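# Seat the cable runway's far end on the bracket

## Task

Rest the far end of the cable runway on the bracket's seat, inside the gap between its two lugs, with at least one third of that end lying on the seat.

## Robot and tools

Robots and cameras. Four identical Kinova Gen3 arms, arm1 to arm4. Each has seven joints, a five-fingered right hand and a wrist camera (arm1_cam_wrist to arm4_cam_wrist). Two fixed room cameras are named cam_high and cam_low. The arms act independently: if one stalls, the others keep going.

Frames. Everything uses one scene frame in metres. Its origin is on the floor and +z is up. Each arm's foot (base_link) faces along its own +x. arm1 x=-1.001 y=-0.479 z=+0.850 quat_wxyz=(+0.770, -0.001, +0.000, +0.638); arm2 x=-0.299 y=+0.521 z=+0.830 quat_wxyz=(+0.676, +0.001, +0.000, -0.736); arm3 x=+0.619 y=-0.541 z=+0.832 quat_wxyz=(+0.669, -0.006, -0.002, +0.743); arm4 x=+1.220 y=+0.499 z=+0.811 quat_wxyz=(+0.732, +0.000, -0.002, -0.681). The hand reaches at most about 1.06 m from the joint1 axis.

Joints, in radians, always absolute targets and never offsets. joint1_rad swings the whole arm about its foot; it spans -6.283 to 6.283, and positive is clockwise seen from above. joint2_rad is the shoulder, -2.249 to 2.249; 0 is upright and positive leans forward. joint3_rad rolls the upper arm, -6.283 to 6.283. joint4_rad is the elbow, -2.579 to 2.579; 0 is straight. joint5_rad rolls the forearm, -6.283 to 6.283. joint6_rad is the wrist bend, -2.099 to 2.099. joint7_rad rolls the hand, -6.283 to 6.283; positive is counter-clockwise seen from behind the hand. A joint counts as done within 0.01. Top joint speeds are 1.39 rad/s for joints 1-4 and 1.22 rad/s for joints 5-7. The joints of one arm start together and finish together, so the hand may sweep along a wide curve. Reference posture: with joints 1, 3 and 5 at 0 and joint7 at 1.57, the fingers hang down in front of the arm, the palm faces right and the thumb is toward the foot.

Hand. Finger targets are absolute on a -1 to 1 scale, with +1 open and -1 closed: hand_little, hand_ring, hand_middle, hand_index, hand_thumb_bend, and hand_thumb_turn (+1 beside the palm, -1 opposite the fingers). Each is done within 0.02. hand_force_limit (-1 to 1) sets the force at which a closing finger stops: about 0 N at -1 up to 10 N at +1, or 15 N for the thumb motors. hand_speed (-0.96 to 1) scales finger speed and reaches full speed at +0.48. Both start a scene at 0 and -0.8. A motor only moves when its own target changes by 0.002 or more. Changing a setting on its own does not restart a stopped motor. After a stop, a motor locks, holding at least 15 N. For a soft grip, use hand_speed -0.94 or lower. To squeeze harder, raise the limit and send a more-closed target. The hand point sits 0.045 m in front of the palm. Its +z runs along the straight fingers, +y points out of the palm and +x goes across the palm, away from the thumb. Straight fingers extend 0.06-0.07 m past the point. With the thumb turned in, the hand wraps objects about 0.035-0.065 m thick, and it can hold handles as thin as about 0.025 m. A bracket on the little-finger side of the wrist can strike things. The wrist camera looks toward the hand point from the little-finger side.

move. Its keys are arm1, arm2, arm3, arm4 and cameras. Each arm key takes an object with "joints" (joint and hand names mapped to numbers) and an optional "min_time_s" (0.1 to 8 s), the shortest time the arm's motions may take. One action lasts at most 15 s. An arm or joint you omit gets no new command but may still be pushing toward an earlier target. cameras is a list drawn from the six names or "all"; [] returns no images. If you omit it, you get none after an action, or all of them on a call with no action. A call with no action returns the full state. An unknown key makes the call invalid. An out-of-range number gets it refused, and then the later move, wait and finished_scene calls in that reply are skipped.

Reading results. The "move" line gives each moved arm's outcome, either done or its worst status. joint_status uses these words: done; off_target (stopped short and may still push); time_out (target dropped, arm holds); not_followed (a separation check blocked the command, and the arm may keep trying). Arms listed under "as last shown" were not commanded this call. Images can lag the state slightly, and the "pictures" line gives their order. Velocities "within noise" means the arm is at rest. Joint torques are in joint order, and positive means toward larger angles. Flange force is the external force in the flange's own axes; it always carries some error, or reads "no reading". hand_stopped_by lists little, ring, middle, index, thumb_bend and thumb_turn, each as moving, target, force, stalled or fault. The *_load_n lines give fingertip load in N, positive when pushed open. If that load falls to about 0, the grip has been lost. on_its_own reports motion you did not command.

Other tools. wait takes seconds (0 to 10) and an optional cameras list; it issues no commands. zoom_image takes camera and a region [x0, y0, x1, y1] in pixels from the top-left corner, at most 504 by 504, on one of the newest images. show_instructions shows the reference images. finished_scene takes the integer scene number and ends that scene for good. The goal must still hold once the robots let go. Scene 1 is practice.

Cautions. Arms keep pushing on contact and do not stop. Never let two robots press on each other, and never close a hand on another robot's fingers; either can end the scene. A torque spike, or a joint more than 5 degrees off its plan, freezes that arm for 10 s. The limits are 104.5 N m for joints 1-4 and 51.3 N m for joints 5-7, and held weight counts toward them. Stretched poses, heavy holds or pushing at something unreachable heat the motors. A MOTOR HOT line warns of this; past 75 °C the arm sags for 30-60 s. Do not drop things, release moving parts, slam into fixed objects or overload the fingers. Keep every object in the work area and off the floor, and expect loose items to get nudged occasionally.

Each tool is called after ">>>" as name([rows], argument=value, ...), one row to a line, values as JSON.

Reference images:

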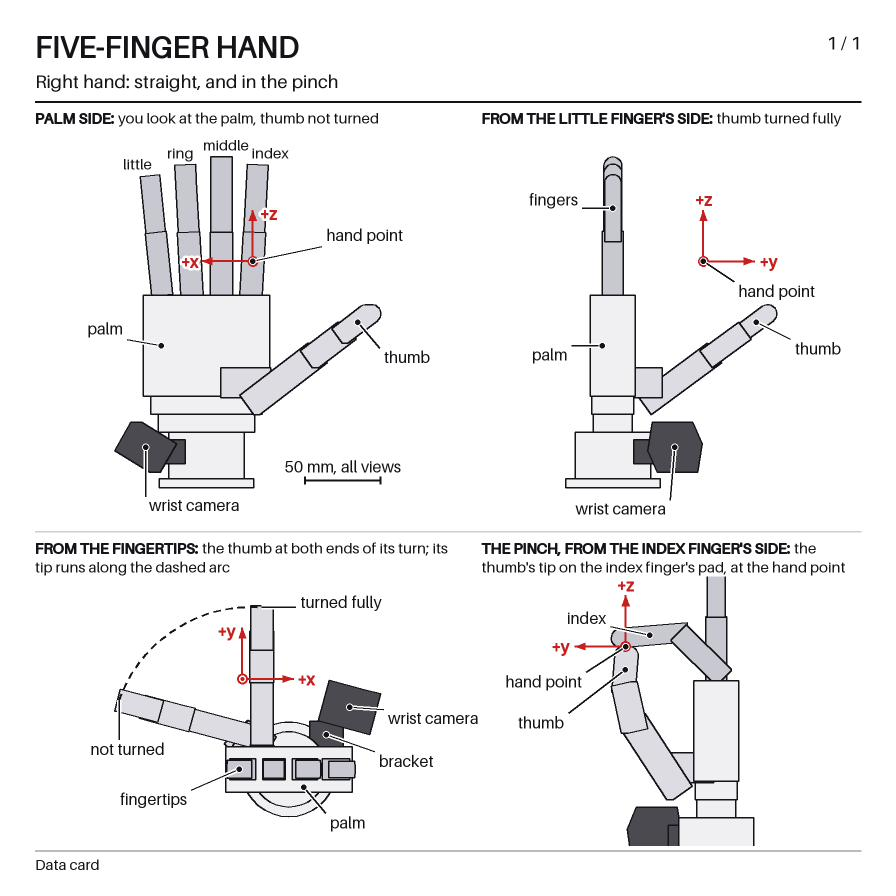

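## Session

>>> move()

Scene clock: 0.00 s.
Joint torques (N m): no reading
Motor temperatures (°C): arm1=[34 30 27 27 38 39 35] | arm2=[24 27 29 30 34 34 35] | arm3=[33 28 26 30 31 38 43] | arm4=[29 30 24 27 28 35 34]
Flange force (N): no reading
Joint velocities: within noise
arm1.joint_positions: joint1_rad=+0.402 joint2_rad=-0.371 joint3_rad=-0.057 joint4_rad=+1.544 joint5_rad=-0.057 joint6_rad=+1.932 joint7_rad=-2.076 hand_little=+1.000 hand_ring=+1.000 hand_middle=+1.000 hand_index=+1.000 hand_thumb_turn=+1.000 hand_thumb_bend=+1.000 hand_force_limit=+0.000 hand_speed=-0.800
arm1.joint_status: not commanded
arm1.hand_stopped_by: target,target,target,target,target,target
arm1.little_load_n: 0.0
arm1.ring_load_n: 0.0
arm1.middle_load_n: 0.0
arm1.index_load_n: 0.0
arm1.thumb_bend_load_n: 0.0
arm1.thumb_turn_load_n: 0.0
arm1.hand: x=-0.9278 y=-0.2857 z=+1.3298 quat_wxyz=(-0.002, +0.272, -0.962, -0.023) (m; scene frame)
arm2.joint_positions: joint1_rad=-0.081 joint2_rad=-0.481 joint3_rad=-0.058 joint4_rad=+1.482 joint5_rad=-0.024 joint6_rad=+2.027 joint7_rad=-2.080 hand_little=+1.000 hand_ring=+1.000 hand_middle=+1.000 hand_index=+1.000 hand_thumb_turn=+1.000 hand_thumb_bend=+1.000 hand_force_limit=+0.000 hand_speed=-0.800
arm2.joint_status: not commanded
arm2.hand_stopped_by: target,target,target,target,target,target
arm2.little_load_n: 0.0
arm2.ring_load_n: 0.0
arm2.middle_load_n: 0.0
arm2.index_load_n: 0.0
arm2.thumb_bend_load_n: 0.0
arm2.thumb_turn_load_n: 0.0
arm2.hand: x=-0.2658 y=+0.3602 z=+1.3433 quat_wxyz=(-0.048, -0.845, -0.531, +0.029) (m; scene frame)
arm3.joint_positions: joint1_rad=-0.443 joint2_rad=-0.463 joint3_rad=-0.042 joint4_rad=+1.480 joint5_rad=-0.018 joint6_rad=+2.068 joint7_rad=-2.044 hand_little=+1.000 hand_ring=+1.000 hand_middle=+1.000 hand_index=+1.000 hand_thumb_turn=+1.000 hand_thumb_bend=+1.000 hand_force_limit=+0.000 hand_speed=-0.800
arm3.joint_status: not commanded
arm3.hand_stopped_by: target,target,target,target,target,target
arm3.little_load_n: 0.0
arm3.ring_load_n: 0.0
arm3.middle_load_n: 0.0
arm3.index_load_n: 0.0
arm3.thumb_bend_load_n: 0.0
arm3.thumb_turn_load_n: 0.0
arm3.hand: x=+0.5092 y=-0.4255 z=+1.3387 quat_wxyz=(-0.010, +0.749, -0.662, -0.021) (m; scene frame)
arm4.joint_positions: joint1_rad=-0.044 joint2_rad=-0.365 joint3_rad=-0.089 joint4_rad=+1.580 joint5_rad=-0.050 joint6_rad=+1.936 joint7_rad=-1.922 hand_little=+1.000 hand_ring=+1.000 hand_middle=+1.000 hand_index=+1.000 hand_thumb_turn=+1.000 hand_thumb_bend=+1.000 hand_force_limit=+0.000 hand_speed=-0.800
arm4.joint_status: not commanded
arm4.hand_stopped_by: target,target,target,target,target,target
arm4.little_load_n: 0.5
arm4.ring_load_n: 0.0
arm4.middle_load_n: 0.0
arm4.index_load_n: 0.0
arm4.thumb_bend_load_n: 0.0
arm4.thumb_turn_load_n: 0.0
arm4.hand: x=+1.2977 y=+0.3228 z=+1.2774 quat_wxyz=(+0.000, -0.753, -0.658, -0.010) (m; scene frame)
pictures: arm1_cam_wrist, arm2_cam_wrist, arm3_cam_wrist, arm4_cam_wrist, cam_high, cam_low
Images, in order (width x height): arm1_cam_wrist 672x504, arm2_cam_wrist 672x504, arm3_cam_wrist 672x504, arm4_cam_wrist 672x504, cam_high 672x504, cam_low 672x504.

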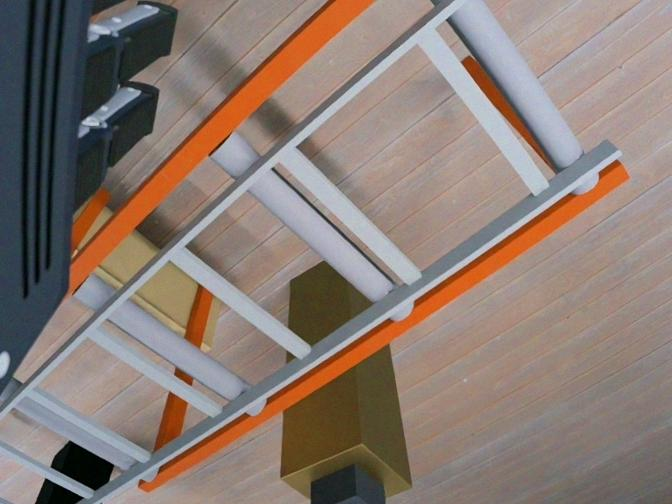

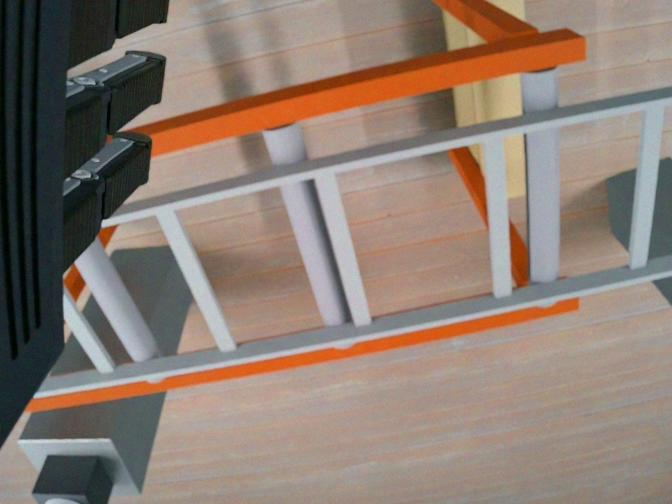

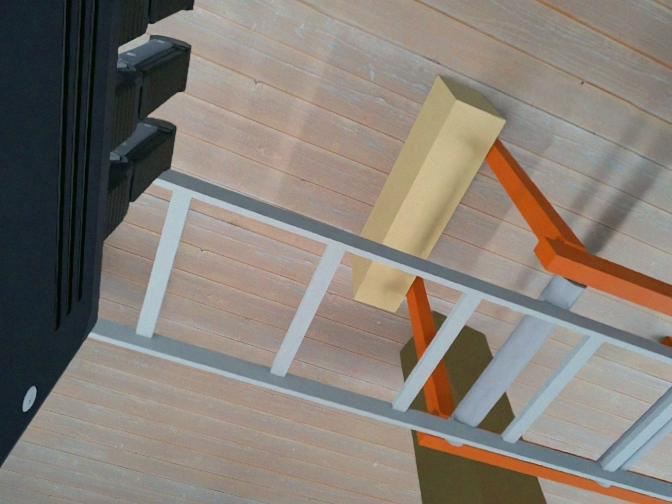

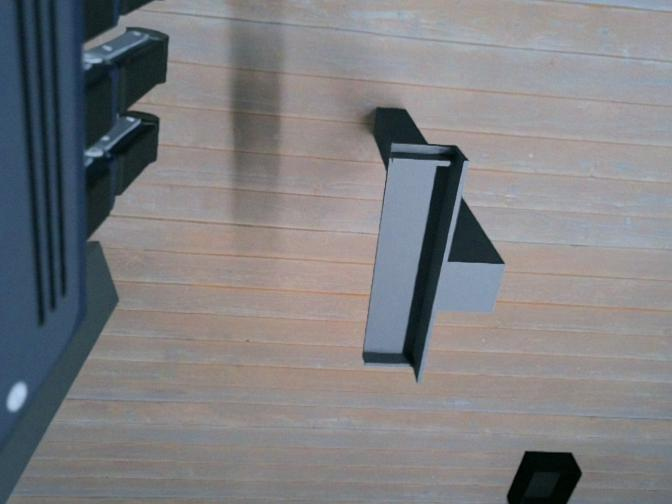

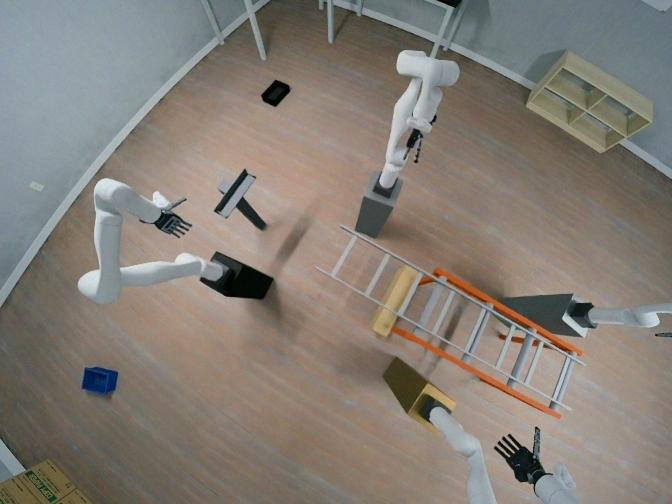

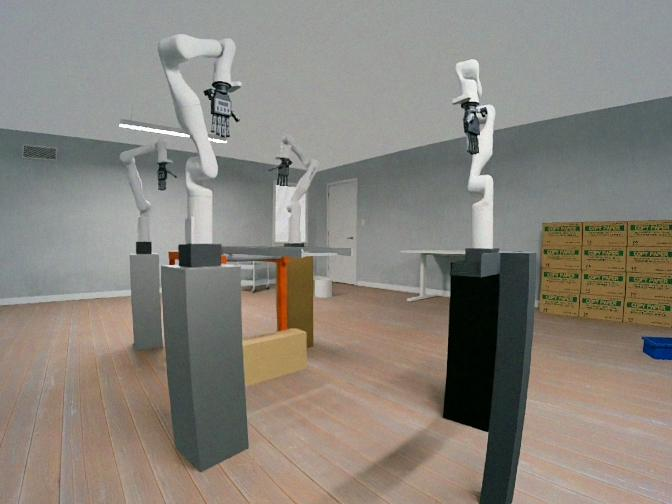

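>>> zoom_image(camera="arm4_cam_wrist", region=[340, 90, 520, 400])

>>> zoom_image(camera="arm3_cam_wrist", region=[90, 150, 490, 450])

>>> zoom_image(camera="cam_high", region=[200, 150, 360, 290])

Scaled by 1.626 from the camera's 672x504 image, which has a finer 960x720 frame.

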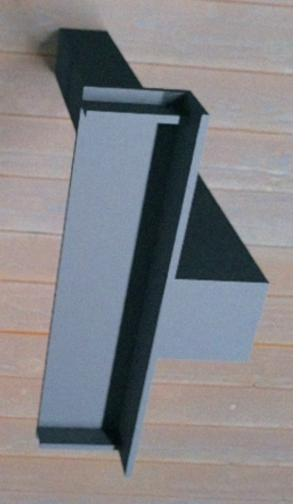

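Scaled by 1.260 from the camera's 672x504 image, which has a finer 960x720 frame.

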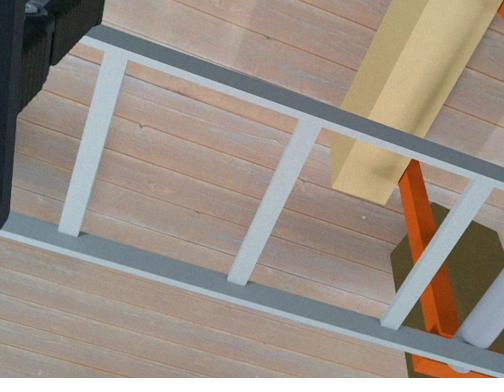

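Scaled by 3.150 from the camera's 672x504 image, which has a finer 960x720 frame.

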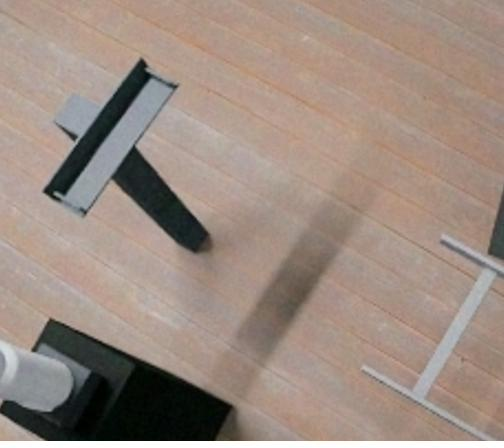

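>>> move(arm3={"joints":{"joint1_rad":-0.3938,"joint2_rad":0.9216,"joint3_rad":0,"joint4_rad":1.0201,"joint5_rad":0,"joint6_rad":1.1999,"joint7_rad":1.0992,"hand_speed":0,"hand_thumb_turn":-1,"hand_force_limit":-0.6},"min_time_s":3.2}, arm4={"joints":{"joint1_rad":0.8472,"joint2_rad":1.1424,"joint3_rad":0,"joint4_rad":0.4893,"joint5_rad":0,"joint6_rad":1.5099,"joint7_rad":-0.7688,"hand_speed":0,"hand_thumb_turn":-1,"hand_thumb_bend":0.4,"hand_force_limit":-0.6},"min_time_s":3.2}, cameras=["arm3_cam_wrist", "arm4_cam_wrist"])

Scene clock: 14.53 s.
Joint torques (N m): arm1=[1.17 0.13 2.56 -8.08 0.07 0.09 0.22] | arm2=[-1.17 0.78 0.04 -7.12 -0.2 -0.38 0] | arm3=[-2.24 -22.77 0.19 -6.43 0.05 -0.01 0.39] | arm4=[-1.34 -25.91 -0.74 -7.67 -0.09 0.18 0.25]
Motor temperatures (°C): arm1=[34 30 27 27 38 39 34] | arm2=[24 27 29 30 34 34 35] | arm3=[33 28 26 30 31 38 43] | arm4=[29 30 24 27 28 35 34]
Flange force (N): arm1=[5.8 7.0 3.5] | arm2=[-1.1 1.4 -0.9] | arm3=[6.9 0.3 -1.4] | arm4=no reading
move: arm3 done; arm4 done
Joint velocities: within noise
arm1, arm2: as last shown
arm3.joint_positions: joint1_rad=-0.394 joint2_rad=+0.922 joint3_rad=+0.000 joint4_rad=+1.020 joint5_rad=+0.000 joint6_rad=+1.200 joint7_rad=+1.099 hand_little=+1.000 hand_ring=+1.000 hand_middle=+1.000 hand_index=+1.000 hand_thumb_turn=-1.000 hand_thumb_bend=+1.000 hand_force_limit=-0.600 hand_speed=+0.000
arm3.joint_status: all done
arm3.hand_stopped_by: target,target,target,target,target,target
arm3.little_load_n: 0.0
arm3.ring_load_n: 0.0
arm3.middle_load_n: 0.0
arm3.index_load_n: 0.0
arm3.thumb_bend_load_n: -0.5
arm3.thumb_turn_load_n: 0.0
arm3.hand: x=+0.4002 y=-0.0065 z=+0.9302 quat_wxyz=(+0.006, +0.697, +0.717, +0.002) (m; scene frame)
arm4.joint_positions: joint1_rad=+0.847 joint2_rad=+1.142 joint3_rad=+0.000 joint4_rad=+0.489 joint5_rad=+0.000 joint6_rad=+1.510 joint7_rad=-0.769 hand_little=+1.000 hand_ring=+1.000 hand_middle=+1.000 hand_index=+1.000 hand_thumb_turn=-1.000 hand_thumb_bend=+0.400 hand_force_limit=-0.600 hand_speed=+0.000
arm4.joint_status: all done
arm4.hand_stopped_by: target,target,target,target,target,target
arm4.little_load_n: 0.0
arm4.ring_load_n: 0.0
arm4.middle_load_n: 0.0
arm4.index_load_n: 0.0
arm4.thumb_bend_load_n: 0.0
arm4.thumb_turn_load_n: 0.0
arm4.hand: x=+0.7751 y=-0.0097 z=+0.9295 quat_wxyz=(-0.002, -0.698, -0.716, +0.000) (m; scene frame)
pictures: arm3_cam_wrist, arm4_cam_wrist
Images, in order (width x height): arm3_cam_wrist 672x504, arm4_cam_wrist 672x504.

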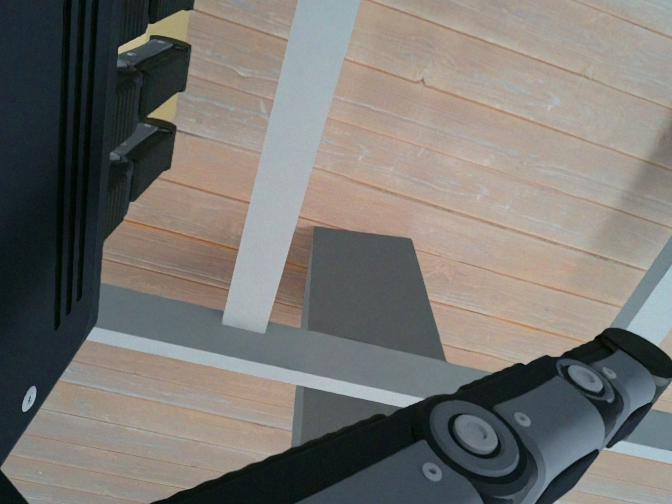

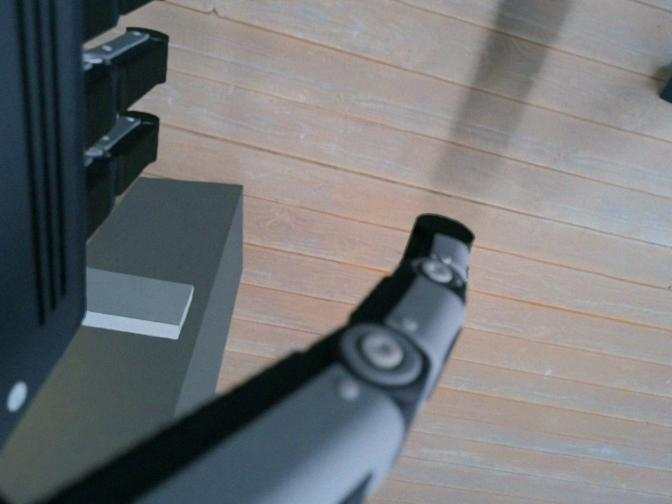

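>>> move(arm3={"joints":{"joint1_rad":-0.3875,"joint2_rad":1.119,"joint4_rad":1.1215,"joint6_rad":0.9011,"joint7_rad":1.1055},"min_time_s":1.8}, cameras=["arm3_cam_wrist"])

>>> move(arm3={"joints":{"hand_speed":-0.8,"hand_little":-0.2,"hand_ring":-0.2,"hand_middle":-0.2,"hand_index":-0.2}}, cameras=["arm3_cam_wrist"])

Scene clock: 19.63 s.
Joint torques (N m): arm1=[1.18 0.19 2.57 -8.01 0.05 0.1 0.22] | arm2=[-1.11 0.77 0.04 -7.16 -0.17 -0.36 -0.03] | arm3=[-2.33 -23.48 0.26 -5.22 0.08 0.04 0.43] | arm4=[-1.28 -25.99 -0.74 -7.62 -0.1 0.18 0.32]
Motor temperatures (°C): arm1=[34 30 27 27 38 39 34] | arm2=[24 27 29 30 34 34 35] | arm3=[33 28 26 30 31 38 43] | arm4=[29 30 24 27 28 35 34]
Flange force (N): arm1=[5.8 7.0 3.3] | arm2=[-1.2 1.4 -0.7] | arm3=[6.5 0.8 0.1] | arm4=no reading
move: arm3 done
Joint velocities: within noise
arm1, arm2: as last shown
arm3.joint_positions: joint1_rad=-0.387 joint2_rad=+1.119 joint3_rad=+0.000 joint4_rad=+1.122 joint5_rad=+0.000 joint6_rad=+0.901 joint7_rad=+1.105 hand_little=+1.000 hand_ring=+1.000 hand_middle=+1.000 hand_index=+1.000 hand_thumb_turn=-1.000 hand_thumb_bend=+1.000 hand_force_limit=-0.600 hand_speed=+0.000
arm3.joint_status: all done
arm3.hand_stopped_by: target,target,target,target,target,target
arm3.little_load_n: 0.0
arm3.ring_load_n: 0.0
arm3.middle_load_n: 0.0
arm3.index_load_n: 0.0
arm3.thumb_bend_load_n: 0.0
arm3.thumb_turn_load_n: 0.0
arm3.hand: x=+0.4070 y=-0.0083 z=+0.7784 quat_wxyz=(+0.006, +0.697, +0.717, +0.002) (m; scene frame)
arm4.joint_positions: joint1_rad=+0.847 joint2_rad=+1.142 joint3_rad=+0.000 joint4_rad=+0.489 joint5_rad=+0.000 joint6_rad=+1.510 joint7_rad=-0.769 hand_little=+1.000 hand_ring=+1.000 hand_middle=+1.000 hand_index=+1.000 hand_thumb_turn=-1.000 hand_thumb_bend=+0.400 hand_force_limit=-0.600 hand_speed=+0.000
arm4.joint_status: not commanded
arm4.hand_stopped_by: target,target,target,target,target,target
arm4.little_load_n: 0.0
arm4.ring_load_n: 0.0
arm4.middle_load_n: 0.0
arm4.index_load_n: 0.0
arm4.thumb_bend_load_n: 0.0
arm4.thumb_turn_load_n: 0.0
arm4.hand: x=+0.7751 y=-0.0097 z=+0.9295 quat_wxyz=(-0.002, -0.698, -0.716, +0.000) (m; scene frame)
pictures: arm3_cam_wrist
Images, in order (width x height): arm3_cam_wrist 672x504.

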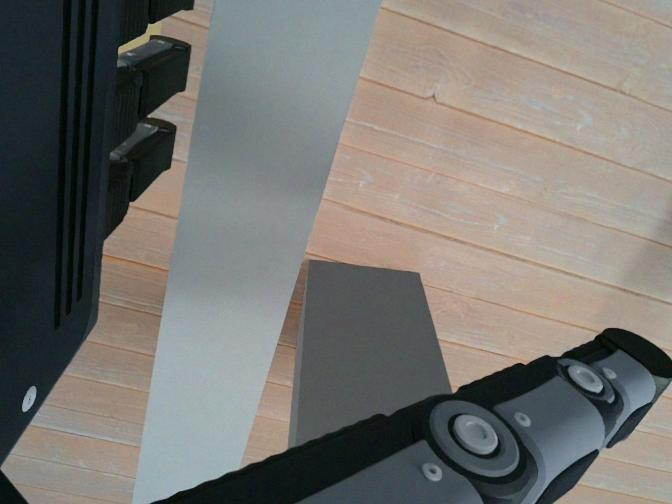

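Scene clock: 22.17 s.
Joint torques (N m): arm1=[1.18 0.15 2.53 -8.06 0.04 0.11 0.23] | arm2=[-1.2 0.84 0.01 -7.08 -0.18 -0.34 0.02] | arm3=[-3.37 -29.97 -0.13 -6.4 -0.1 1.39 0.09] | arm4=[-1.29 -25.91 -0.65 -7.64 -0.1 0.19 0.28]
Motor temperatures (°C): arm1=[34 30 27 27 38 39 34] | arm2=[24 27 29 30 34 34 35] | arm3=[33 28 26 30 31 38 43] | arm4=[29 30 24 27 28 35 34]
Flange force (N): arm1=[5.7 6.9 3.5] | arm2=[-1.1 1.4 -0.9] | arm3=[10.1 1.5 12.7] | arm4=no reading
move: arm3 off_target
Joint velocities: within noise
arm1, arm2: as last shown
arm2.thumb_bend_load_n: -0.5
arm3.joint_positions: joint1_rad=-0.387 joint2_rad=+1.119 joint3_rad=+0.000 joint4_rad=+1.122 joint5_rad=+0.000 joint6_rad=+0.901 joint7_rad=+1.106 hand_little=-0.197 hand_ring=-0.181 hand_middle=-0.181 hand_index=-0.034 hand_thumb_turn=-1.000 hand_thumb_bend=+1.000 hand_force_limit=-0.600 hand_speed=-0.800
arm3.joint_status: hand_index off_target (ended at -0.034, target -0.200); the others done
arm3.hand_stopped_by: force,force,force,force,target,target
arm3.little_load_n: 7.5
arm3.ring_load_n: 2.5
arm3.middle_load_n: 4.0
arm3.index_load_n: 0.0
arm3.thumb_bend_load_n: 0.0
arm3.thumb_turn_load_n: 0.0
arm3.hand: x=+0.4071 y=-0.0084 z=+0.7782 quat_wxyz=(+0.006, +0.697, +0.717, +0.002) (m; scene frame)
arm4.joint_positions: joint1_rad=+0.847 joint2_rad=+1.142 joint3_rad=+0.000 joint4_rad=+0.489 joint5_rad=+0.000 joint6_rad=+1.510 joint7_rad=-0.769 hand_little=+1.000 hand_ring=+1.000 hand_middle=+1.000 hand_index=+1.000 hand_thumb_turn=-1.000 hand_thumb_bend=+0.400 hand_force_limit=-0.600 hand_speed=+0.000
arm4.joint_status: not commanded
arm4.hand_stopped_by: target,target,target,target,target,target
arm4.little_load_n: 0.0
arm4.ring_load_n: 0.0
arm4.middle_load_n: 0.0
arm4.index_load_n: 0.0
arm4.thumb_bend_load_n: 0.0
arm4.thumb_turn_load_n: 0.0
arm4.hand: x=+0.7751 y=-0.0097 z=+0.9295 quat_wxyz=(-0.002, -0.698, -0.716, +0.000) (m; scene frame)
pictures: arm3_cam_wrist
Images, in order (width x height): arm3_cam_wrist 672x504.

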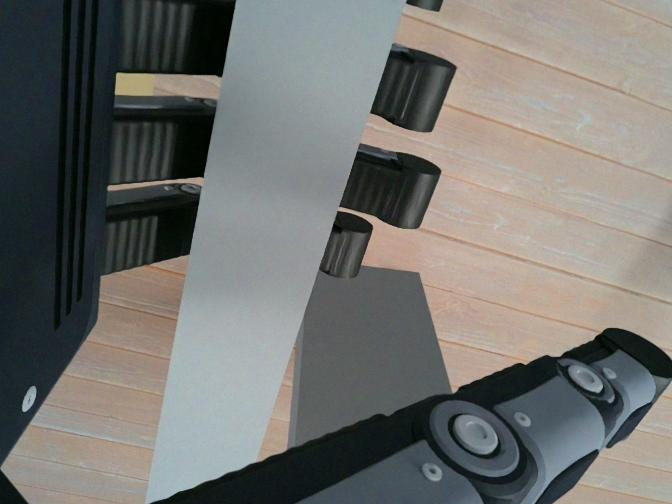

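>>> move(arm3={"joints":{"joint1_rad":-0.1844,"joint2_rad":1.048,"joint4_rad":1.325,"joint6_rad":0.7686,"joint7_rad":1.3086},"min_time_s":3}, cameras=["arm3_cam_wrist", "arm4_cam_wrist"])

Scene clock: 26.03 s.
Joint torques (N m): arm1=[1.16 0.18 2.57 -8.1 0.06 0.07 0.21] | arm2=[-1.18 0.78 0.02 -7.12 -0.19 -0.33 0.04] | arm3=[-2.15 -22.17 0.23 -4.49 0.09 -0.02 0.34] | arm4=[-1.24 -25.89 -0.67 -7.64 -0.08 0.17 0.32]
Motor temperatures (°C): arm1=[34 30 27 27 38 39 34] | arm2=[24 27 29 30 34 34 35] | arm3=[33 28 26 30 31 38 43] | arm4=[29 30 24 27 28 35 34]
Flange force (N): arm1=[5.9 6.9 3.6] | arm2=[-1.2 1.5 -0.7] | arm3=[5.8 2.3 0.1] | arm4=no reading
move: arm3 done
Joint velocities: within noise
arm1, arm2: as last shown
arm2.thumb_bend_load_n: 0.0
arm3.joint_positions: joint1_rad=-0.184 joint2_rad=+1.048 joint3_rad=+0.000 joint4_rad=+1.325 joint5_rad=+0.000 joint6_rad=+0.769 joint7_rad=+1.309 hand_little=-0.197 hand_ring=-0.182 hand_middle=-0.181 hand_index=-0.034 hand_thumb_turn=-1.000 hand_thumb_bend=+1.000 hand_force_limit=-0.600 hand_speed=-0.800
arm3.joint_status: all done
arm3.hand_stopped_by: force,force,force,force,target,target
arm3.little_load_n: 0.0
arm3.ring_load_n: 0.0
arm3.middle_load_n: 0.0
arm3.index_load_n: 0.0
arm3.thumb_bend_load_n: 0.0
arm3.thumb_turn_load_n: 0.0
arm3.hand: x=+0.5381 y=-0.0049 z=+0.7754 quat_wxyz=(+0.006, +0.697, +0.717, +0.002) (m; scene frame)
arm4.joint_positions: joint1_rad=+0.847 joint2_rad=+1.142 joint3_rad=+0.000 joint4_rad=+0.489 joint5_rad=+0.000 joint6_rad=+1.510 joint7_rad=-0.769 hand_little=+1.000 hand_ring=+1.000 hand_middle=+1.000 hand_index=+1.000 hand_thumb_turn=-1.000 hand_thumb_bend=+0.400 hand_force_limit=-0.600 hand_speed=+0.000
arm4.joint_status: not commanded
arm4.hand_stopped_by: target,target,target,target,target,target
arm4.little_load_n: -0.5
arm4.ring_load_n: 0.0
arm4.middle_load_n: 0.0
arm4.index_load_n: 0.0
arm4.thumb_bend_load_n: -0.5
arm4.thumb_turn_load_n: 0.0
arm4.hand: x=+0.7751 y=-0.0097 z=+0.9295 quat_wxyz=(-0.002, -0.698, -0.716, +0.000) (m; scene frame)
pictures: arm3_cam_wrist, arm4_cam_wrist
Images, in order (width x height): arm3_cam_wrist 672x504, arm4_cam_wrist 672x504.

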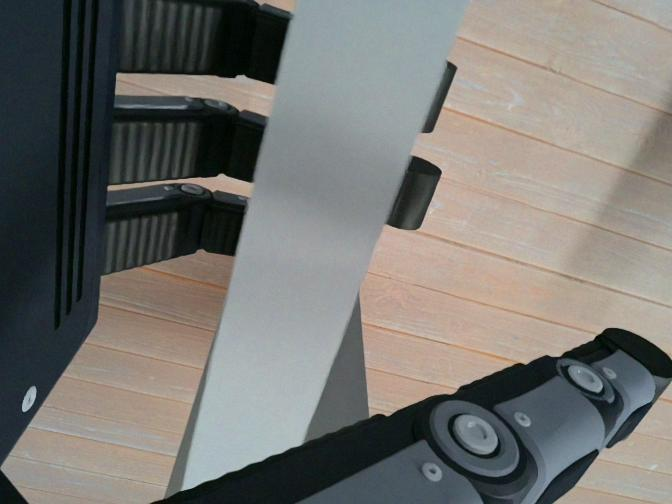

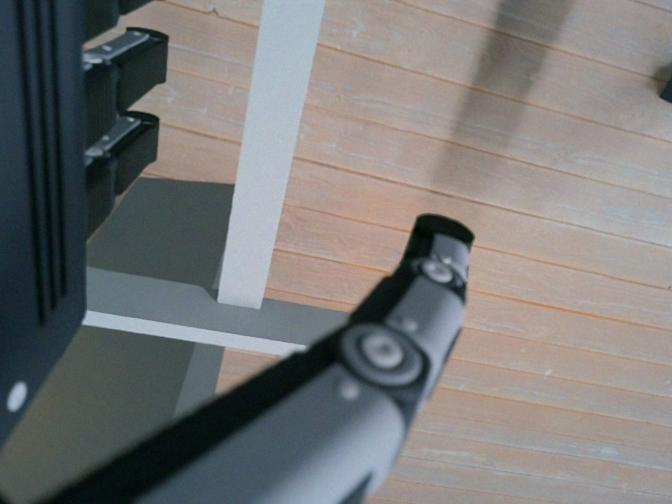

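>>> move(arm4={"joints":{"joint1_rad":0.8441,"joint2_rad":1.281,"joint4_rad":0.6769,"joint6_rad":1.1837,"joint7_rad":-0.7719},"min_time_s":1.8}, cameras=["arm4_cam_wrist"])

>>> move(arm4={"joints":{"hand_speed":-0.8,"hand_little":-0.2,"hand_ring":-0.2,"hand_middle":-0.2,"hand_index":-0.2,"hand_thumb_bend":-0.2}}, arm3={"joints":{"hand_speed":-0.3,"hand_little":1,"hand_ring":1,"hand_middle":1,"hand_index":1}}, cameras=["arm4_cam_wrist"])

Scene clock: 29.50 s.
Joint torques (N m): arm1=[1.21 0.16 2.57 -8.03 0.02 0.09 0.22] | arm2=[-1.15 0.8 0.03 -7.17 -0.13 -0.33 0.05] | arm3=[-2.17 -22.22 0.25 -4.55 0.04 0.04 0.35] | arm4=[-1.33 -26.18 -0.69 -7.11 -0.06 0.17 0.29]
Motor temperatures (°C): arm1=[34 30 27 27 38 39 34] | arm2=[24 27 29 30 33 34 35] | arm3=[33 28 26 30 31 38 43] | arm4=[29 30 24 27 28 35 34]
Flange force (N): arm1=[5.8 7.0 3.4] | arm2=[-1.0 1.6 -0.5] | arm3=[5.5 2.4 0.3] | arm4=[-2.1 -4.4 1.5]
move: arm4 done
Joint velocities: within noise
arm1, arm2, arm3: as last shown
arm3.little_load_n: 0.5
arm3.thumb_turn_load_n: -0.5
arm4.joint_positions: joint1_rad=+0.844 joint2_rad=+1.281 joint3_rad=+0.000 joint4_rad=+0.677 joint5_rad=+0.000 joint6_rad=+1.184 joint7_rad=-0.772 hand_little=+1.000 hand_ring=+1.000 hand_middle=+1.000 hand_index=+1.000 hand_thumb_turn=-1.000 hand_thumb_bend=+0.400 hand_force_limit=-0.600 hand_speed=+0.000
arm4.joint_status: all done
arm4.hand_stopped_by: target,target,target,target,target,target
arm4.little_load_n: 0.0
arm4.ring_load_n: 0.0
arm4.middle_load_n: 0.0
arm4.index_load_n: 0.0
arm4.thumb_bend_load_n: 0.0
arm4.thumb_turn_load_n: 0.0
arm4.hand: x=+0.7786 y=-0.0099 z=+0.7754 quat_wxyz=(-0.002, -0.698, -0.716, +0.000) (m; scene frame)
pictures: arm4_cam_wrist
Images, in order (width x height): arm4_cam_wrist 672x504.

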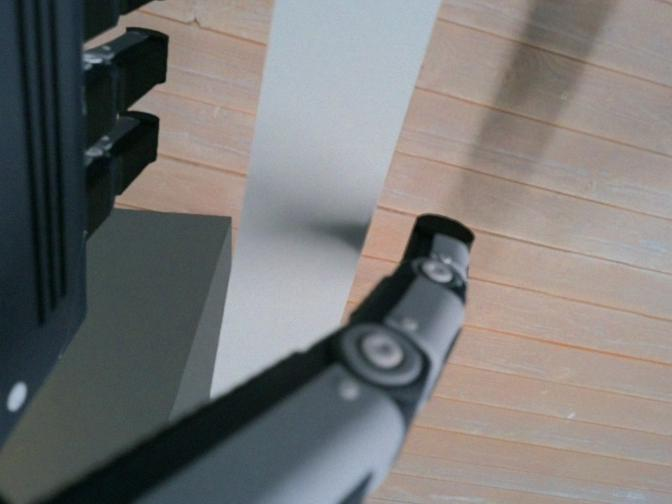

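Scene clock: 32.03 s.
Joint torques (N m): arm1=[1.2 0.17 2.53 -8.03 0.05 0.09 0.21] | arm2=[-1.13 0.89 0 -7.16 -0.17 -0.4 0.04] | arm3=[-2.19 -22.11 0.24 -4.54 0.02 0.02 0.46] | arm4=[-0.34 -30.33 -0.15 -8.26 0.16 0.88 0.38]
Motor temperatures (°C): arm1=[34 30 27 27 38 39 34] | arm2=[24 27 29 30 33 34 35] | arm3=[33 28 26 30 31 38 43] | arm4=[29 30 24 27 28 35 34]
Flange force (N): arm1=[5.7 6.9 3.3] | arm2=[-0.9 1.3 -0.6] | arm3=[5.3 2.3 0.1] | arm4=[-4.1 -4.4 8.5]
move: arm3 done; arm4 off_target
Joint velocities: within noise
arm1, arm2: as last shown
arm1.thumb_turn_load_n: 0.5
arm2.ring_load_n: -0.5
arm3.joint_positions: joint1_rad=-0.184 joint2_rad=+1.048 joint3_rad=+0.000 joint4_rad=+1.325 joint5_rad=+0.000 joint6_rad=+0.769 joint7_rad=+1.309 hand_little=+1.000 hand_ring=+1.000 hand_middle=+1.000 hand_index=+1.000 hand_thumb_turn=-1.000 hand_thumb_bend=+1.000 hand_force_limit=-0.600 hand_speed=-0.300
arm3.joint_status: all done
arm3.hand_stopped_by: target,target,target,target,target,target
arm3.little_load_n: 0.0
arm3.ring_load_n: 0.0
arm3.middle_load_n: 0.0
arm3.index_load_n: 0.0
arm3.thumb_bend_load_n: -0.5
arm3.thumb_turn_load_n: 0.0
arm3.hand: x=+0.5381 y=-0.0049 z=+0.7754 quat_wxyz=(+0.006, +0.697, +0.717, +0.002) (m; scene frame)
arm4.joint_positions: joint1_rad=+0.844 joint2_rad=+1.281 joint3_rad=+0.000 joint4_rad=+0.677 joint5_rad=+0.000 joint6_rad=+1.184 joint7_rad=-0.772 hand_little=-0.198 hand_ring=-0.182 hand_middle=-0.197 hand_index=-0.182 hand_thumb_turn=-1.000 hand_thumb_bend=+0.231 hand_force_limit=-0.600 hand_speed=-0.800
arm4.joint_status: hand_thumb_bend off_target (ended at +0.231, target -0.200); the others done
arm4.hand_stopped_by: force,force,force,force,force,target
arm4.little_load_n: 3.0
arm4.ring_load_n: 0.0
arm4.middle_load_n: 5.5
arm4.index_load_n: 0.0
arm4.thumb_bend_load_n: 0.0
arm4.thumb_turn_load_n: 0.0
arm4.hand: x=+0.7786 y=-0.0099 z=+0.7753 quat_wxyz=(-0.002, -0.698, -0.716, +0.000) (m; scene frame)
pictures: arm4_cam_wrist
Images, in order (width x height): arm4_cam_wrist 672x504.

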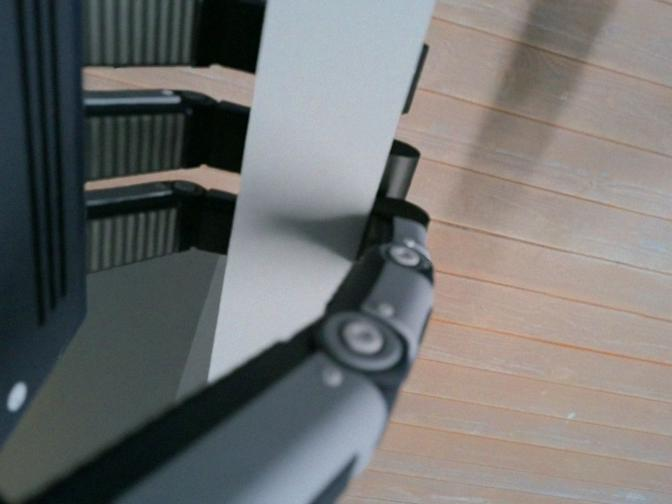

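>>> move(arm4={"joints":{"hand_speed":-0.6,"hand_force_limit":-0.4,"hand_little":0.0,"hand_ring":0.0,"hand_middle":0.0,"hand_index":0.0,"hand_thumb_bend":0.0}})

>>> move(arm4={"joints":{"hand_speed":-0.8,"hand_force_limit":-0.6,"hand_little":-0.2,"hand_ring":-0.2,"hand_middle":-0.2,"hand_index":-0.2,"hand_thumb_bend":-0.2}}, cameras=["arm4_cam_wrist"])

Scene clock: 33.57 s.
Joint torques (N m): arm1=[1.2 0.16 2.58 -8.08 0.05 0.07 0.21] | arm2=[-1.18 0.88 0.05 -7.14 -0.14 -0.39 0.05] | arm3=[-2.26 -22.17 0.23 -4.47 0.1 0.02 0.43] | arm4=[-1.29 -26.17 -0.71 -7.08 -0.12 0.2 0.26]
Motor temperatures (°C): arm1=[34 30 27 27 38 39 34] | arm2=[24 27 29 30 33 34 35] | arm3=[33 28 26 30 31 38 43] | arm4=[29 30 24 27 28 35 34]
Flange force (N): arm1=[5.9 7.0 3.5] | arm2=[-0.8 1.6 -0.7] | arm3=[5.8 2.4 0.2] | arm4=[-2.1 -4.4 1.5]
move: arm4 off_target
Joint velocities: within noise
arm1, arm2, arm3: as last shown
arm1.thumb_turn_load_n: 0.0
arm2.ring_load_n: 0.0
arm3.thumb_bend_load_n: 0.0
arm4.joint_positions: joint1_rad=+0.844 joint2_rad=+1.281 joint3_rad=+0.000 joint4_rad=+0.677 joint5_rad=+0.000 joint6_rad=+1.184 joint7_rad=-0.772 hand_little=+0.000 hand_ring=+0.000 hand_middle=+0.000 hand_index=+0.000 hand_thumb_turn=-1.000 hand_thumb_bend=+0.198 hand_force_limit=-0.400 hand_speed=-0.600
arm4.joint_status: hand_thumb_bend off_target (ended at +0.198, target +0.000); the others done
arm4.hand_stopped_by: target,target,target,target,force,target
arm4.little_load_n: 0.0
arm4.ring_load_n: 0.0
arm4.middle_load_n: 0.0
arm4.index_load_n: 0.0
arm4.thumb_bend_load_n: 0.0
arm4.thumb_turn_load_n: 0.0
arm4.hand: x=+0.7785 y=-0.0099 z=+0.7754 quat_wxyz=(-0.002, -0.698, -0.716, +0.000) (m; scene frame)
pictures: none

Scene clock: 34.50 s.
Joint torques (N m): arm1=[1.2 0.19 2.57 -8.05 0.05 0.1 0.23] | arm2=[-1.03 0.77 0.13 -7.12 -0.13 -0.36 0.07] | arm3=[-2.2 -22.21 0.31 -4.54 0.12 0.02 0.45] | arm4=[-1.05 -32.51 -0.75 -9.69 -0.35 0.33 0.18]
Motor temperatures (°C): arm1=[34 30 27 27 38 39 34] | arm2=[24 27 29 30 33 34 35] | arm3=[33 28 26 30 31 38 43] | arm4=[29 30 24 27 28 35 34]
Flange force (N): arm1=[5.8 7.0 3.5] | arm2=[-1.0 1.9 -0.8] | arm3=[5.5 2.3 0.2] | arm4=[-2.1 -4.1 10.8]
move: arm4 off_target
Joint velocities: within noise
arm1.joint_positions: joint1_rad=+0.402 joint2_rad=-0.371 joint3_rad=-0.057 joint4_rad=+1.544 joint5_rad=-0.057 joint6_rad=+1.932 joint7_rad=-2.076 hand_little=+1.000 hand_ring=+1.000 hand_middle=+1.000 hand_index=+1.000 hand_thumb_turn=+1.000 hand_thumb_bend=+1.000 hand_force_limit=+0.000 hand_speed=-0.800
arm1.joint_status: not commanded
arm1.hand_stopped_by: target,target,target,target,target,target
arm1.little_load_n: 0.0
arm1.ring_load_n: 0.0
arm1.middle_load_n: 0.0
arm1.index_load_n: 0.0
arm1.thumb_bend_load_n: 0.0
arm1.thumb_turn_load_n: 0.0
arm1.hand: x=-0.9278 y=-0.2857 z=+1.3298 quat_wxyz=(-0.002, +0.272, -0.962, -0.023) (m; scene frame)
arm2.joint_positions: joint1_rad=-0.081 joint2_rad=-0.481 joint3_rad=-0.058 joint4_rad=+1.482 joint5_rad=-0.024 joint6_rad=+2.027 joint7_rad=-2.080 hand_little=+1.000 hand_ring=+1.000 hand_middle=+1.000 hand_index=+1.000 hand_thumb_turn=+1.000 hand_thumb_bend=+1.000 hand_force_limit=+0.000 hand_speed=-0.800
arm2.joint_status: not commanded
arm2.hand_stopped_by: target,target,target,target,target,target
arm2.little_load_n: 0.0
arm2.ring_load_n: 0.0
arm2.middle_load_n: 0.5
arm2.index_load_n: 0.0
arm2.thumb_bend_load_n: 0.0
arm2.thumb_turn_load_n: 0.0
arm2.hand: x=-0.2658 y=+0.3602 z=+1.3433 quat_wxyz=(-0.048, -0.845, -0.531, +0.029) (m; scene frame)
arm3: as last shown
arm4.joint_positions: joint1_rad=+0.844 joint2_rad=+1.281 joint3_rad=+0.000 joint4_rad=+0.677 joint5_rad=+0.000 joint6_rad=+1.184 joint7_rad=-0.772 hand_little=-0.198 hand_ring=-0.198 hand_middle=-0.200 hand_index=-0.198 hand_thumb_turn=-1.000 hand_thumb_bend=+0.088 hand_force_limit=-0.600 hand_speed=-0.800
arm4.joint_status: hand_thumb_bend off_target (ended at +0.088, target -0.200); the others done
arm4.hand_stopped_by: force,force,target,force,force,target
arm4.little_load_n: 1.5
arm4.ring_load_n: 2.5
arm4.middle_load_n: 2.0
arm4.index_load_n: 2.5
arm4.thumb_bend_load_n: 3.5
arm4.thumb_turn_load_n: 1.0
arm4.hand: x=+0.7785 y=-0.0099 z=+0.7754 quat_wxyz=(-0.002, -0.698, -0.716, +0.000) (m; scene frame)
pictures: arm4_cam_wrist
Images, in order (width x height): arm4_cam_wrist 672x504.

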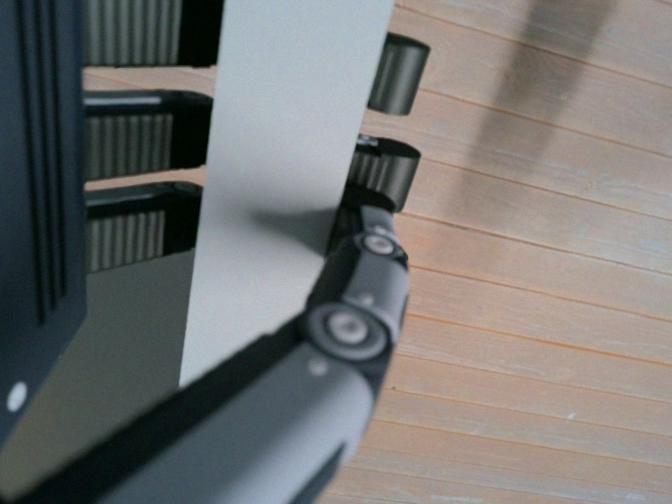

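>>> move(arm3={"joints":{"joint2_rad":0.7933,"joint4_rad":1.2259,"joint6_rad":1.1224,"hand_speed":0,"hand_thumb_turn":1},"min_time_s":1.5}, arm4={"joints":{"joint1_rad":0.7095,"joint2_rad":1.082,"joint4_rad":1.1799,"joint6_rad":0.8797,"joint7_rad":-0.9045},"min_time_s":2.4}, cameras=["arm4_cam_wrist"])

>>> move(arm3={"joints":{"joint1_rad":0.8701,"joint2_rad":0.6026,"joint4_rad":1.0469,"joint6_rad":1.4921,"joint7_rad":3.907},"min_time_s":3}, arm4={"joints":{"joint1_rad":0.5426,"joint2_rad":0.9678,"joint4_rad":1.48,"joint6_rad":0.6938,"joint7_rad":-1.0694},"min_time_s":2.4}, cameras=["arm4_cam_wrist"])

Scene clock: 40.03 s.
Joint torques (N m): arm1=[1.2 0.18 2.56 -8.06 0.07 0.09 0.22] | arm2=[-1.15 0.89 0.04 -7.09 -0.17 -0.37 0.07] | arm3=[-2.23 -21 0.18 -6.29 0.03 0.1 0.38] | arm4=[-0.85 -26.32 -0.44 -6.68 0.01 0.52 0.36]
Motor temperatures (°C): arm1=[34 30 27 27 38 39 34] | arm2=[24 27 29 30 33 34 35] | arm3=[33 28 26 30 31 38 43] | arm4=[29 31 24 27 28 35 34]
Flange force (N): arm1=[5.8 7.0 3.5] | arm2=[-0.9 1.5 -0.9] | arm3=[5.2 2.3 -0.9] | arm4=[-1.8 -2.6 6.8]
move: arm3 done; arm4 done
Joint velocities: within noise
arm1, arm2: as last shown
arm1.thumb_bend_load_n: -0.5
arm2.middle_load_n: 0.0
arm3.joint_positions: joint1_rad=-0.184 joint2_rad=+0.793 joint3_rad=+0.000 joint4_rad=+1.226 joint5_rad=+0.000 joint6_rad=+1.122 joint7_rad=+1.309 hand_little=+1.000 hand_ring=+1.000 hand_middle=+1.000 hand_index=+1.000 hand_thumb_turn=+1.000 hand_thumb_bend=+1.000 hand_force_limit=-0.600 hand_speed=+0.000
arm3.joint_status: all done
arm3.hand_stopped_by: target,target,target,target,target,target
arm3.little_load_n: 0.0
arm3.ring_load_n: 0.0
arm3.middle_load_n: 0.0
arm3.index_load_n: 0.0
arm3.thumb_bend_load_n: 0.0
arm3.thumb_turn_load_n: 0.0
arm3.hand: x=+0.5361 y=-0.0039 z=+0.9502 quat_wxyz=(+0.006, +0.697, +0.717, +0.002) (m; scene frame)
arm4.joint_positions: joint1_rad=+0.710 joint2_rad=+1.082 joint3_rad=+0.000 joint4_rad=+1.180 joint5_rad=+0.000 joint6_rad=+0.880 joint7_rad=-0.905 hand_little=-0.198 hand_ring=-0.198 hand_middle=-0.200 hand_index=-0.198 hand_thumb_turn=-1.000 hand_thumb_bend=+0.087 hand_force_limit=-0.600 hand_speed=-0.800
arm4.joint_status: all done
arm4.hand_stopped_by: force,force,target,force,force,target
arm4.little_load_n: 1.0
arm4.ring_load_n: 2.0
arm4.middle_load_n: 0.5
arm4.index_load_n: 1.5
arm4.thumb_bend_load_n: 0.0
arm4.thumb_turn_load_n: 0.0
arm4.hand: x=+0.8955 y=-0.0082 z=+0.7714 quat_wxyz=(-0.002, -0.697, -0.717, +0.000) (m; scene frame)
pictures: arm4_cam_wrist
Images, in order (width x height): arm4_cam_wrist 672x504.

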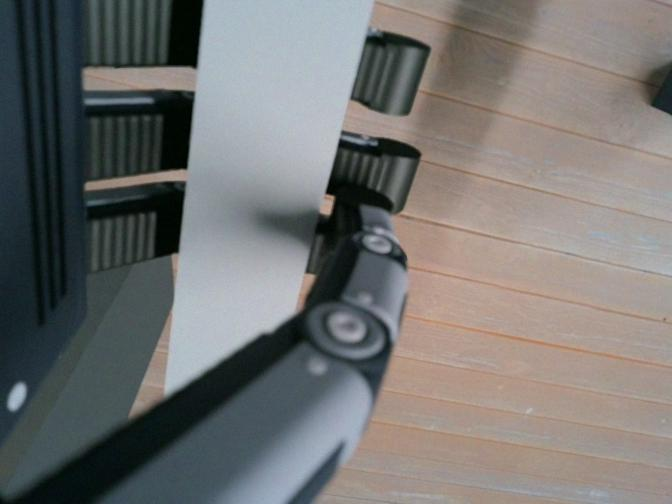

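Scene clock: 50.23 s.
Joint torques (N m): arm1=[1.18 0.16 2.55 -8.02 0.06 0.09 0.21] | arm2=[-1.14 0.87 0 -7.08 -0.11 -0.36 0.01] | arm3=[-2.19 -19.17 0.17 -7.17 0.08 -0.12 0.43] | arm4=[-0.66 -26.9 -0.34 -5.72 -0.04 1.14 0.37]
Motor temperatures (°C): arm1=[34 30 27 27 38 39 34] | arm2=[24 27 29 30 33 34 35] | arm3=[33 29 26 30 31 38 43] | arm4=[29 31 24 27 28 35 34]
Flange force (N): arm1=[5.7 6.9 3.3] | arm2=[-1.0 1.4 -0.9] | arm3=[-6.3 1.4 -2.7] | arm4=[-3.4 -2.7 13.8]
move: arm3 done; arm4 done
Joint velocities: within noise
arm1, arm2: as last shown
arm3.joint_positions: joint1_rad=+0.870 joint2_rad=+0.603 joint3_rad=+0.000 joint4_rad=+1.047 joint5_rad=+0.000 joint6_rad=+1.492 joint7_rad=+3.907 hand_little=+1.000 hand_ring=+1.000 hand_middle=+1.000 hand_index=+1.000 hand_thumb_turn=+1.000 hand_thumb_bend=+1.000 hand_force_limit=-0.600 hand_speed=+0.000
arm3.joint_status: all done
arm3.hand_stopped_by: target,target,target,target,target,target
arm3.little_load_n: 0.0
arm3.ring_load_n: 0.0
arm3.middle_load_n: 0.0
arm3.index_load_n: 0.0
arm3.thumb_bend_load_n: 0.0
arm3.thumb_turn_load_n: 0.0
arm3.hand: x=+1.0467 y=-0.0986 z=+1.1196 quat_wxyz=(+0.006, +0.000, +1.000, -0.003) (m; scene frame)
arm4.joint_positions: joint1_rad=+0.543 joint2_rad=+0.968 joint3_rad=+0.000 joint4_rad=+1.480 joint5_rad=+0.000 joint6_rad=+0.694 joint7_rad=-1.069 hand_little=-0.198 hand_ring=-0.197 hand_middle=-0.199 hand_index=-0.198 hand_thumb_turn=-1.000 hand_thumb_bend=+0.087 hand_force_limit=-0.600 hand_speed=-0.800
arm4.joint_status: all done
arm4.hand_stopped_by: force,force,target,force,force,target
arm4.little_load_n: 2.5
arm4.ring_load_n: 3.5
arm4.middle_load_n: 2.5
arm4.index_load_n: 3.0
arm4.thumb_bend_load_n: 0.0
arm4.thumb_turn_load_n: 0.0
arm4.hand: x=+1.0104 y=-0.0065 z=+0.7714 quat_wxyz=(-0.002, -0.696, -0.718, +0.000) (m; scene frame)
pictures: arm4_cam_wrist
led back after a hold (arm3 arm): the arm was led back toward your command in small steps, so it may still be short of it.
joint command not followed: on one or more control steps a check withheld the commanded joint targets of the arm3 arm, and it was not sent them on those steps.
cause: the commanded joint targets, or the way to them, would bring a part of the robot too close to another arm (this arm's hand and a part of the arm4 arm, 25 mm apart when this arm was first held).
Images, in order (width x height): arm4_cam_wrist 672x504.

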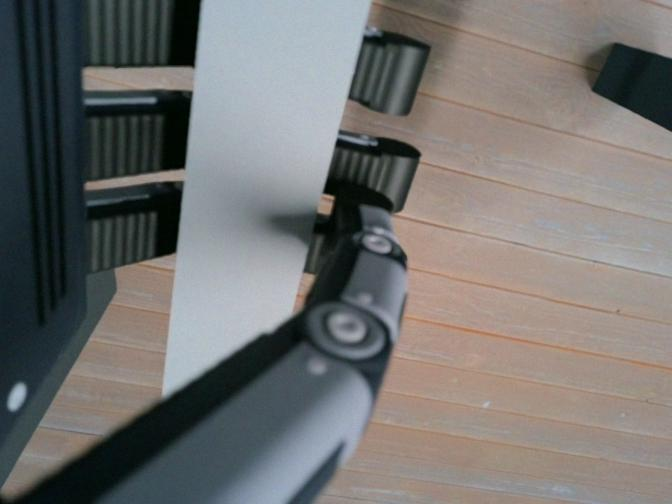

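>>> move(arm3={"joints":{"joint1_rad":0.9789,"joint2_rad":0.303,"joint4_rad":1.4273,"joint6_rad":1.4113,"joint7_rad":4.0157},"min_time_s":1.0})

>>> move(arm4={"joints":{"joint1_rad":0.3385,"joint2_rad":0.9006,"joint4_rad":1.6715,"joint6_rad":0.5695,"joint7_rad":-1.2725},"min_time_s":2.4})

>>> move(arm4={"joints":{"joint1_rad":0.1049,"joint2_rad":0.8709,"joint4_rad":1.7634,"joint6_rad":0.5073,"joint7_rad":-1.5041},"min_time_s":2.4}, cameras=["arm3_cam_wrist", "arm4_cam_wrist", "cam_high"])

>>> zoom_image(camera="cam_high", region=[190, 150, 310, 240])

Scene clock: 53.40 s.
Joint torques (N m): arm1=[1.2 0.14 2.57 -8.08 0.07 0.08 0.22] | arm2=[-1.16 0.83 -0.01 -7.04 -0.18 -0.38 0.03] | arm3=[-2.32 -14.19 0.04 -7.2 0.14 -0.15 0.35] | arm4=[-0.61 -26.93 -0.27 -5.74 -0.09 1.13 0.34]
Motor temperatures (°C): arm1=[34 30 27 27 38 39 34] | arm2=[24 27 29 30 33 34 35] | arm3=[33 29 26 30 31 38 43] | arm4=[29 31 24 27 28 35 34]
Flange force (N): arm1=[5.8 7.0 3.5] | arm2=[-1.1 1.4 -1.1] | arm3=[-5.7 -0.6 -2.3] | arm4=[-3.4 -2.6 13.8]
move: arm3 done
Joint velocities: within noise
arm1, arm2, arm4: as last shown
arm1.thumb_bend_load_n: 0.0
arm3.joint_positions: joint1_rad=+0.979 joint2_rad=+0.303 joint3_rad=+0.000 joint4_rad=+1.427 joint5_rad=+0.000 joint6_rad=+1.411 joint7_rad=+4.016 hand_little=+1.000 hand_ring=+1.000 hand_middle=+1.000 hand_index=+1.000 hand_thumb_turn=+1.000 hand_thumb_bend=+1.000 hand_force_limit=-0.600 hand_speed=+0.000
arm3.joint_status: all done
arm3.hand_stopped_by: target,target,target,target,target,target
arm3.little_load_n: 0.0
arm3.ring_load_n: 0.0
arm3.middle_load_n: 0.0
arm3.index_load_n: 0.0
arm3.thumb_bend_load_n: 0.0
arm3.thumb_turn_load_n: 0.0
arm3.hand: x=+0.9965 y=-0.2186 z=+1.1494 quat_wxyz=(+0.006, +0.000, +1.000, -0.003) (m; scene frame)
arm4.little_load_n: 3.0
pictures: none

Scene clock: 56.10 s.
Joint torques (N m): arm1=[1.23 0.17 2.53 -8.03 0.03 0.1 0.21] | arm2=[-1.2 0.84 0.09 -7.03 -0.13 -0.4 0.01] | arm3=[-2.23 -14.13 0.07 -7.22 0.15 -0.09 0.47] | arm4=[-1.05 -27.56 -0.97 -5.61 -0.36 0.98 0.39]
Motor temperatures (°C): arm1=[34 30 27 27 38 39 34] | arm2=[24 27 29 30 33 34 35] | arm3=[33 29 26 30 31 38 43] | arm4=[29 31 24 27 28 35 34]
Flange force (N): arm1=[5.7 6.9 3.4] | arm2=[-0.9 1.7 -1.3] | arm3=[-5.1 -0.4 -2.1] | arm4=[-3.1 -2.6 19.2]
move: arm4 done
Joint velocities: within noise
arm1, arm2, arm3: as last shown
arm4.joint_positions: joint1_rad=+0.339 joint2_rad=+0.901 joint3_rad=+0.000 joint4_rad=+1.671 joint5_rad=+0.000 joint6_rad=+0.570 joint7_rad=-1.272 hand_little=-0.198 hand_ring=-0.197 hand_middle=-0.199 hand_index=-0.198 hand_thumb_turn=-1.000 hand_thumb_bend=+0.087 hand_force_limit=-0.600 hand_speed=-0.800
arm4.joint_status: all done
arm4.hand_stopped_by: force,force,target,force,force,target
arm4.little_load_n: 4.0
arm4.ring_load_n: 5.0
arm4.middle_load_n: 4.0
arm4.index_load_n: 4.0
arm4.thumb_bend_load_n: 0.0
arm4.thumb_turn_load_n: 0.0
arm4.hand: x=+1.1254 y=-0.0048 z=+0.7714 quat_wxyz=(-0.002, -0.696, -0.718, +0.000) (m; scene frame)
pictures: none

Scene clock: 58.83 s.
Joint torques (N m): arm1=[1.21 0.18 2.54 -8.07 0.04 0.09 0.23] | arm2=[-1.16 0.85 0.11 -7.13 -0.12 -0.36 0.03] | arm3=[-2.3 -14.12 0.17 -7.15 0.1 -0.1 0.43] | arm4=[-1.45 -28.69 -1.42 -5.82 -0.48 0.72 0.41]
Motor temperatures (°C): arm1=[34 30 27 27 38 39 34] | arm2=[24 27 29 30 33 34 35] | arm3=[33 29 26 30 31 38 43] | arm4=[29 32 24 27 28 35 34]
Flange force (N): arm1=[5.8 6.9 3.5] | arm2=[-0.8 1.8 -0.7] | arm3=[-5.4 -0.4 -2.3] | arm4=[-3.3 -2.7 23.7]
move: arm4 done
Joint velocities: within noise
arm1, arm2, arm3: as last shown
arm4.joint_positions: joint1_rad=+0.105 joint2_rad=+0.871 joint3_rad=+0.000 joint4_rad=+1.763 joint5_rad=+0.000 joint6_rad=+0.507 joint7_rad=-1.504 hand_little=-0.198 hand_ring=-0.197 hand_middle=-0.199 hand_index=-0.198 hand_thumb_turn=-1.000 hand_thumb_bend=+0.087 hand_force_limit=-0.600 hand_speed=-0.800
arm4.joint_status: all done
arm4.hand_stopped_by: force,force,target,force,force,target
arm4.little_load_n: 5.5
arm4.ring_load_n: 6.0
arm4.middle_load_n: 5.0
arm4.index_load_n: 5.0
arm4.thumb_bend_load_n: -0.5
arm4.thumb_turn_load_n: 0.0
arm4.hand: x=+1.2405 y=-0.0031 z=+0.7714 quat_wxyz=(-0.002, -0.695, -0.719, +0.000) (m; scene frame)
pictures: arm3_cam_wrist, arm4_cam_wrist, cam_high
Images, in order (width x height): arm3_cam_wrist 672x504, arm4_cam_wrist 672x504, cam_high 672x504.

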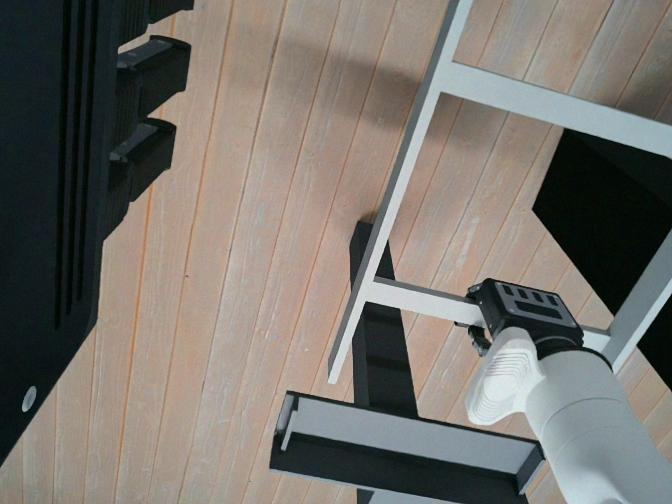

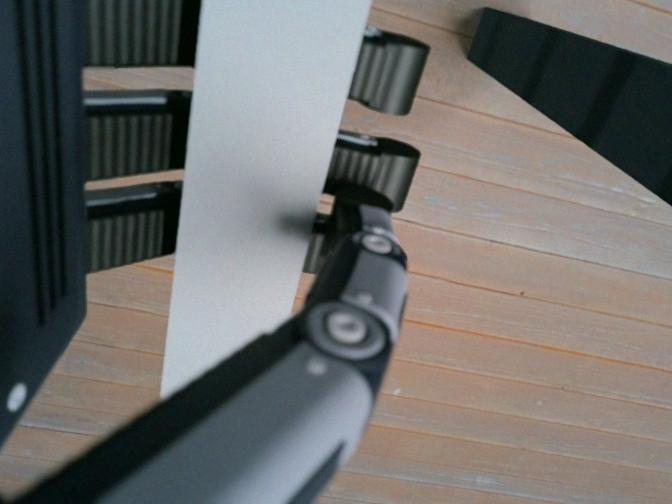

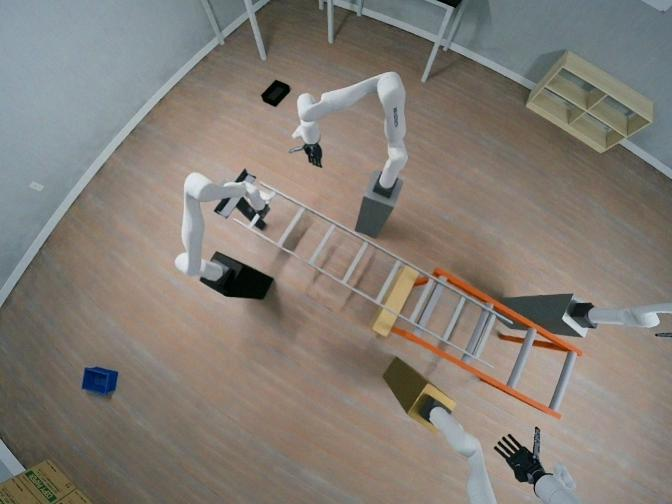

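Scaled by 4.200 from the camera's 672x504 image, which has a finer 960x720 frame.

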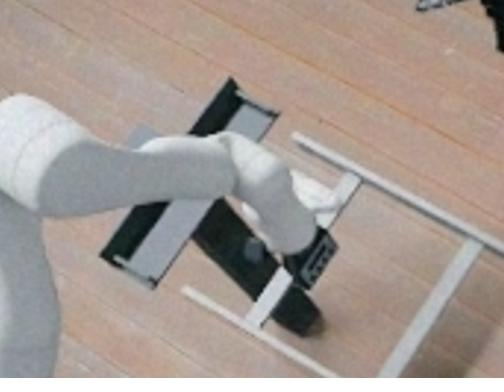

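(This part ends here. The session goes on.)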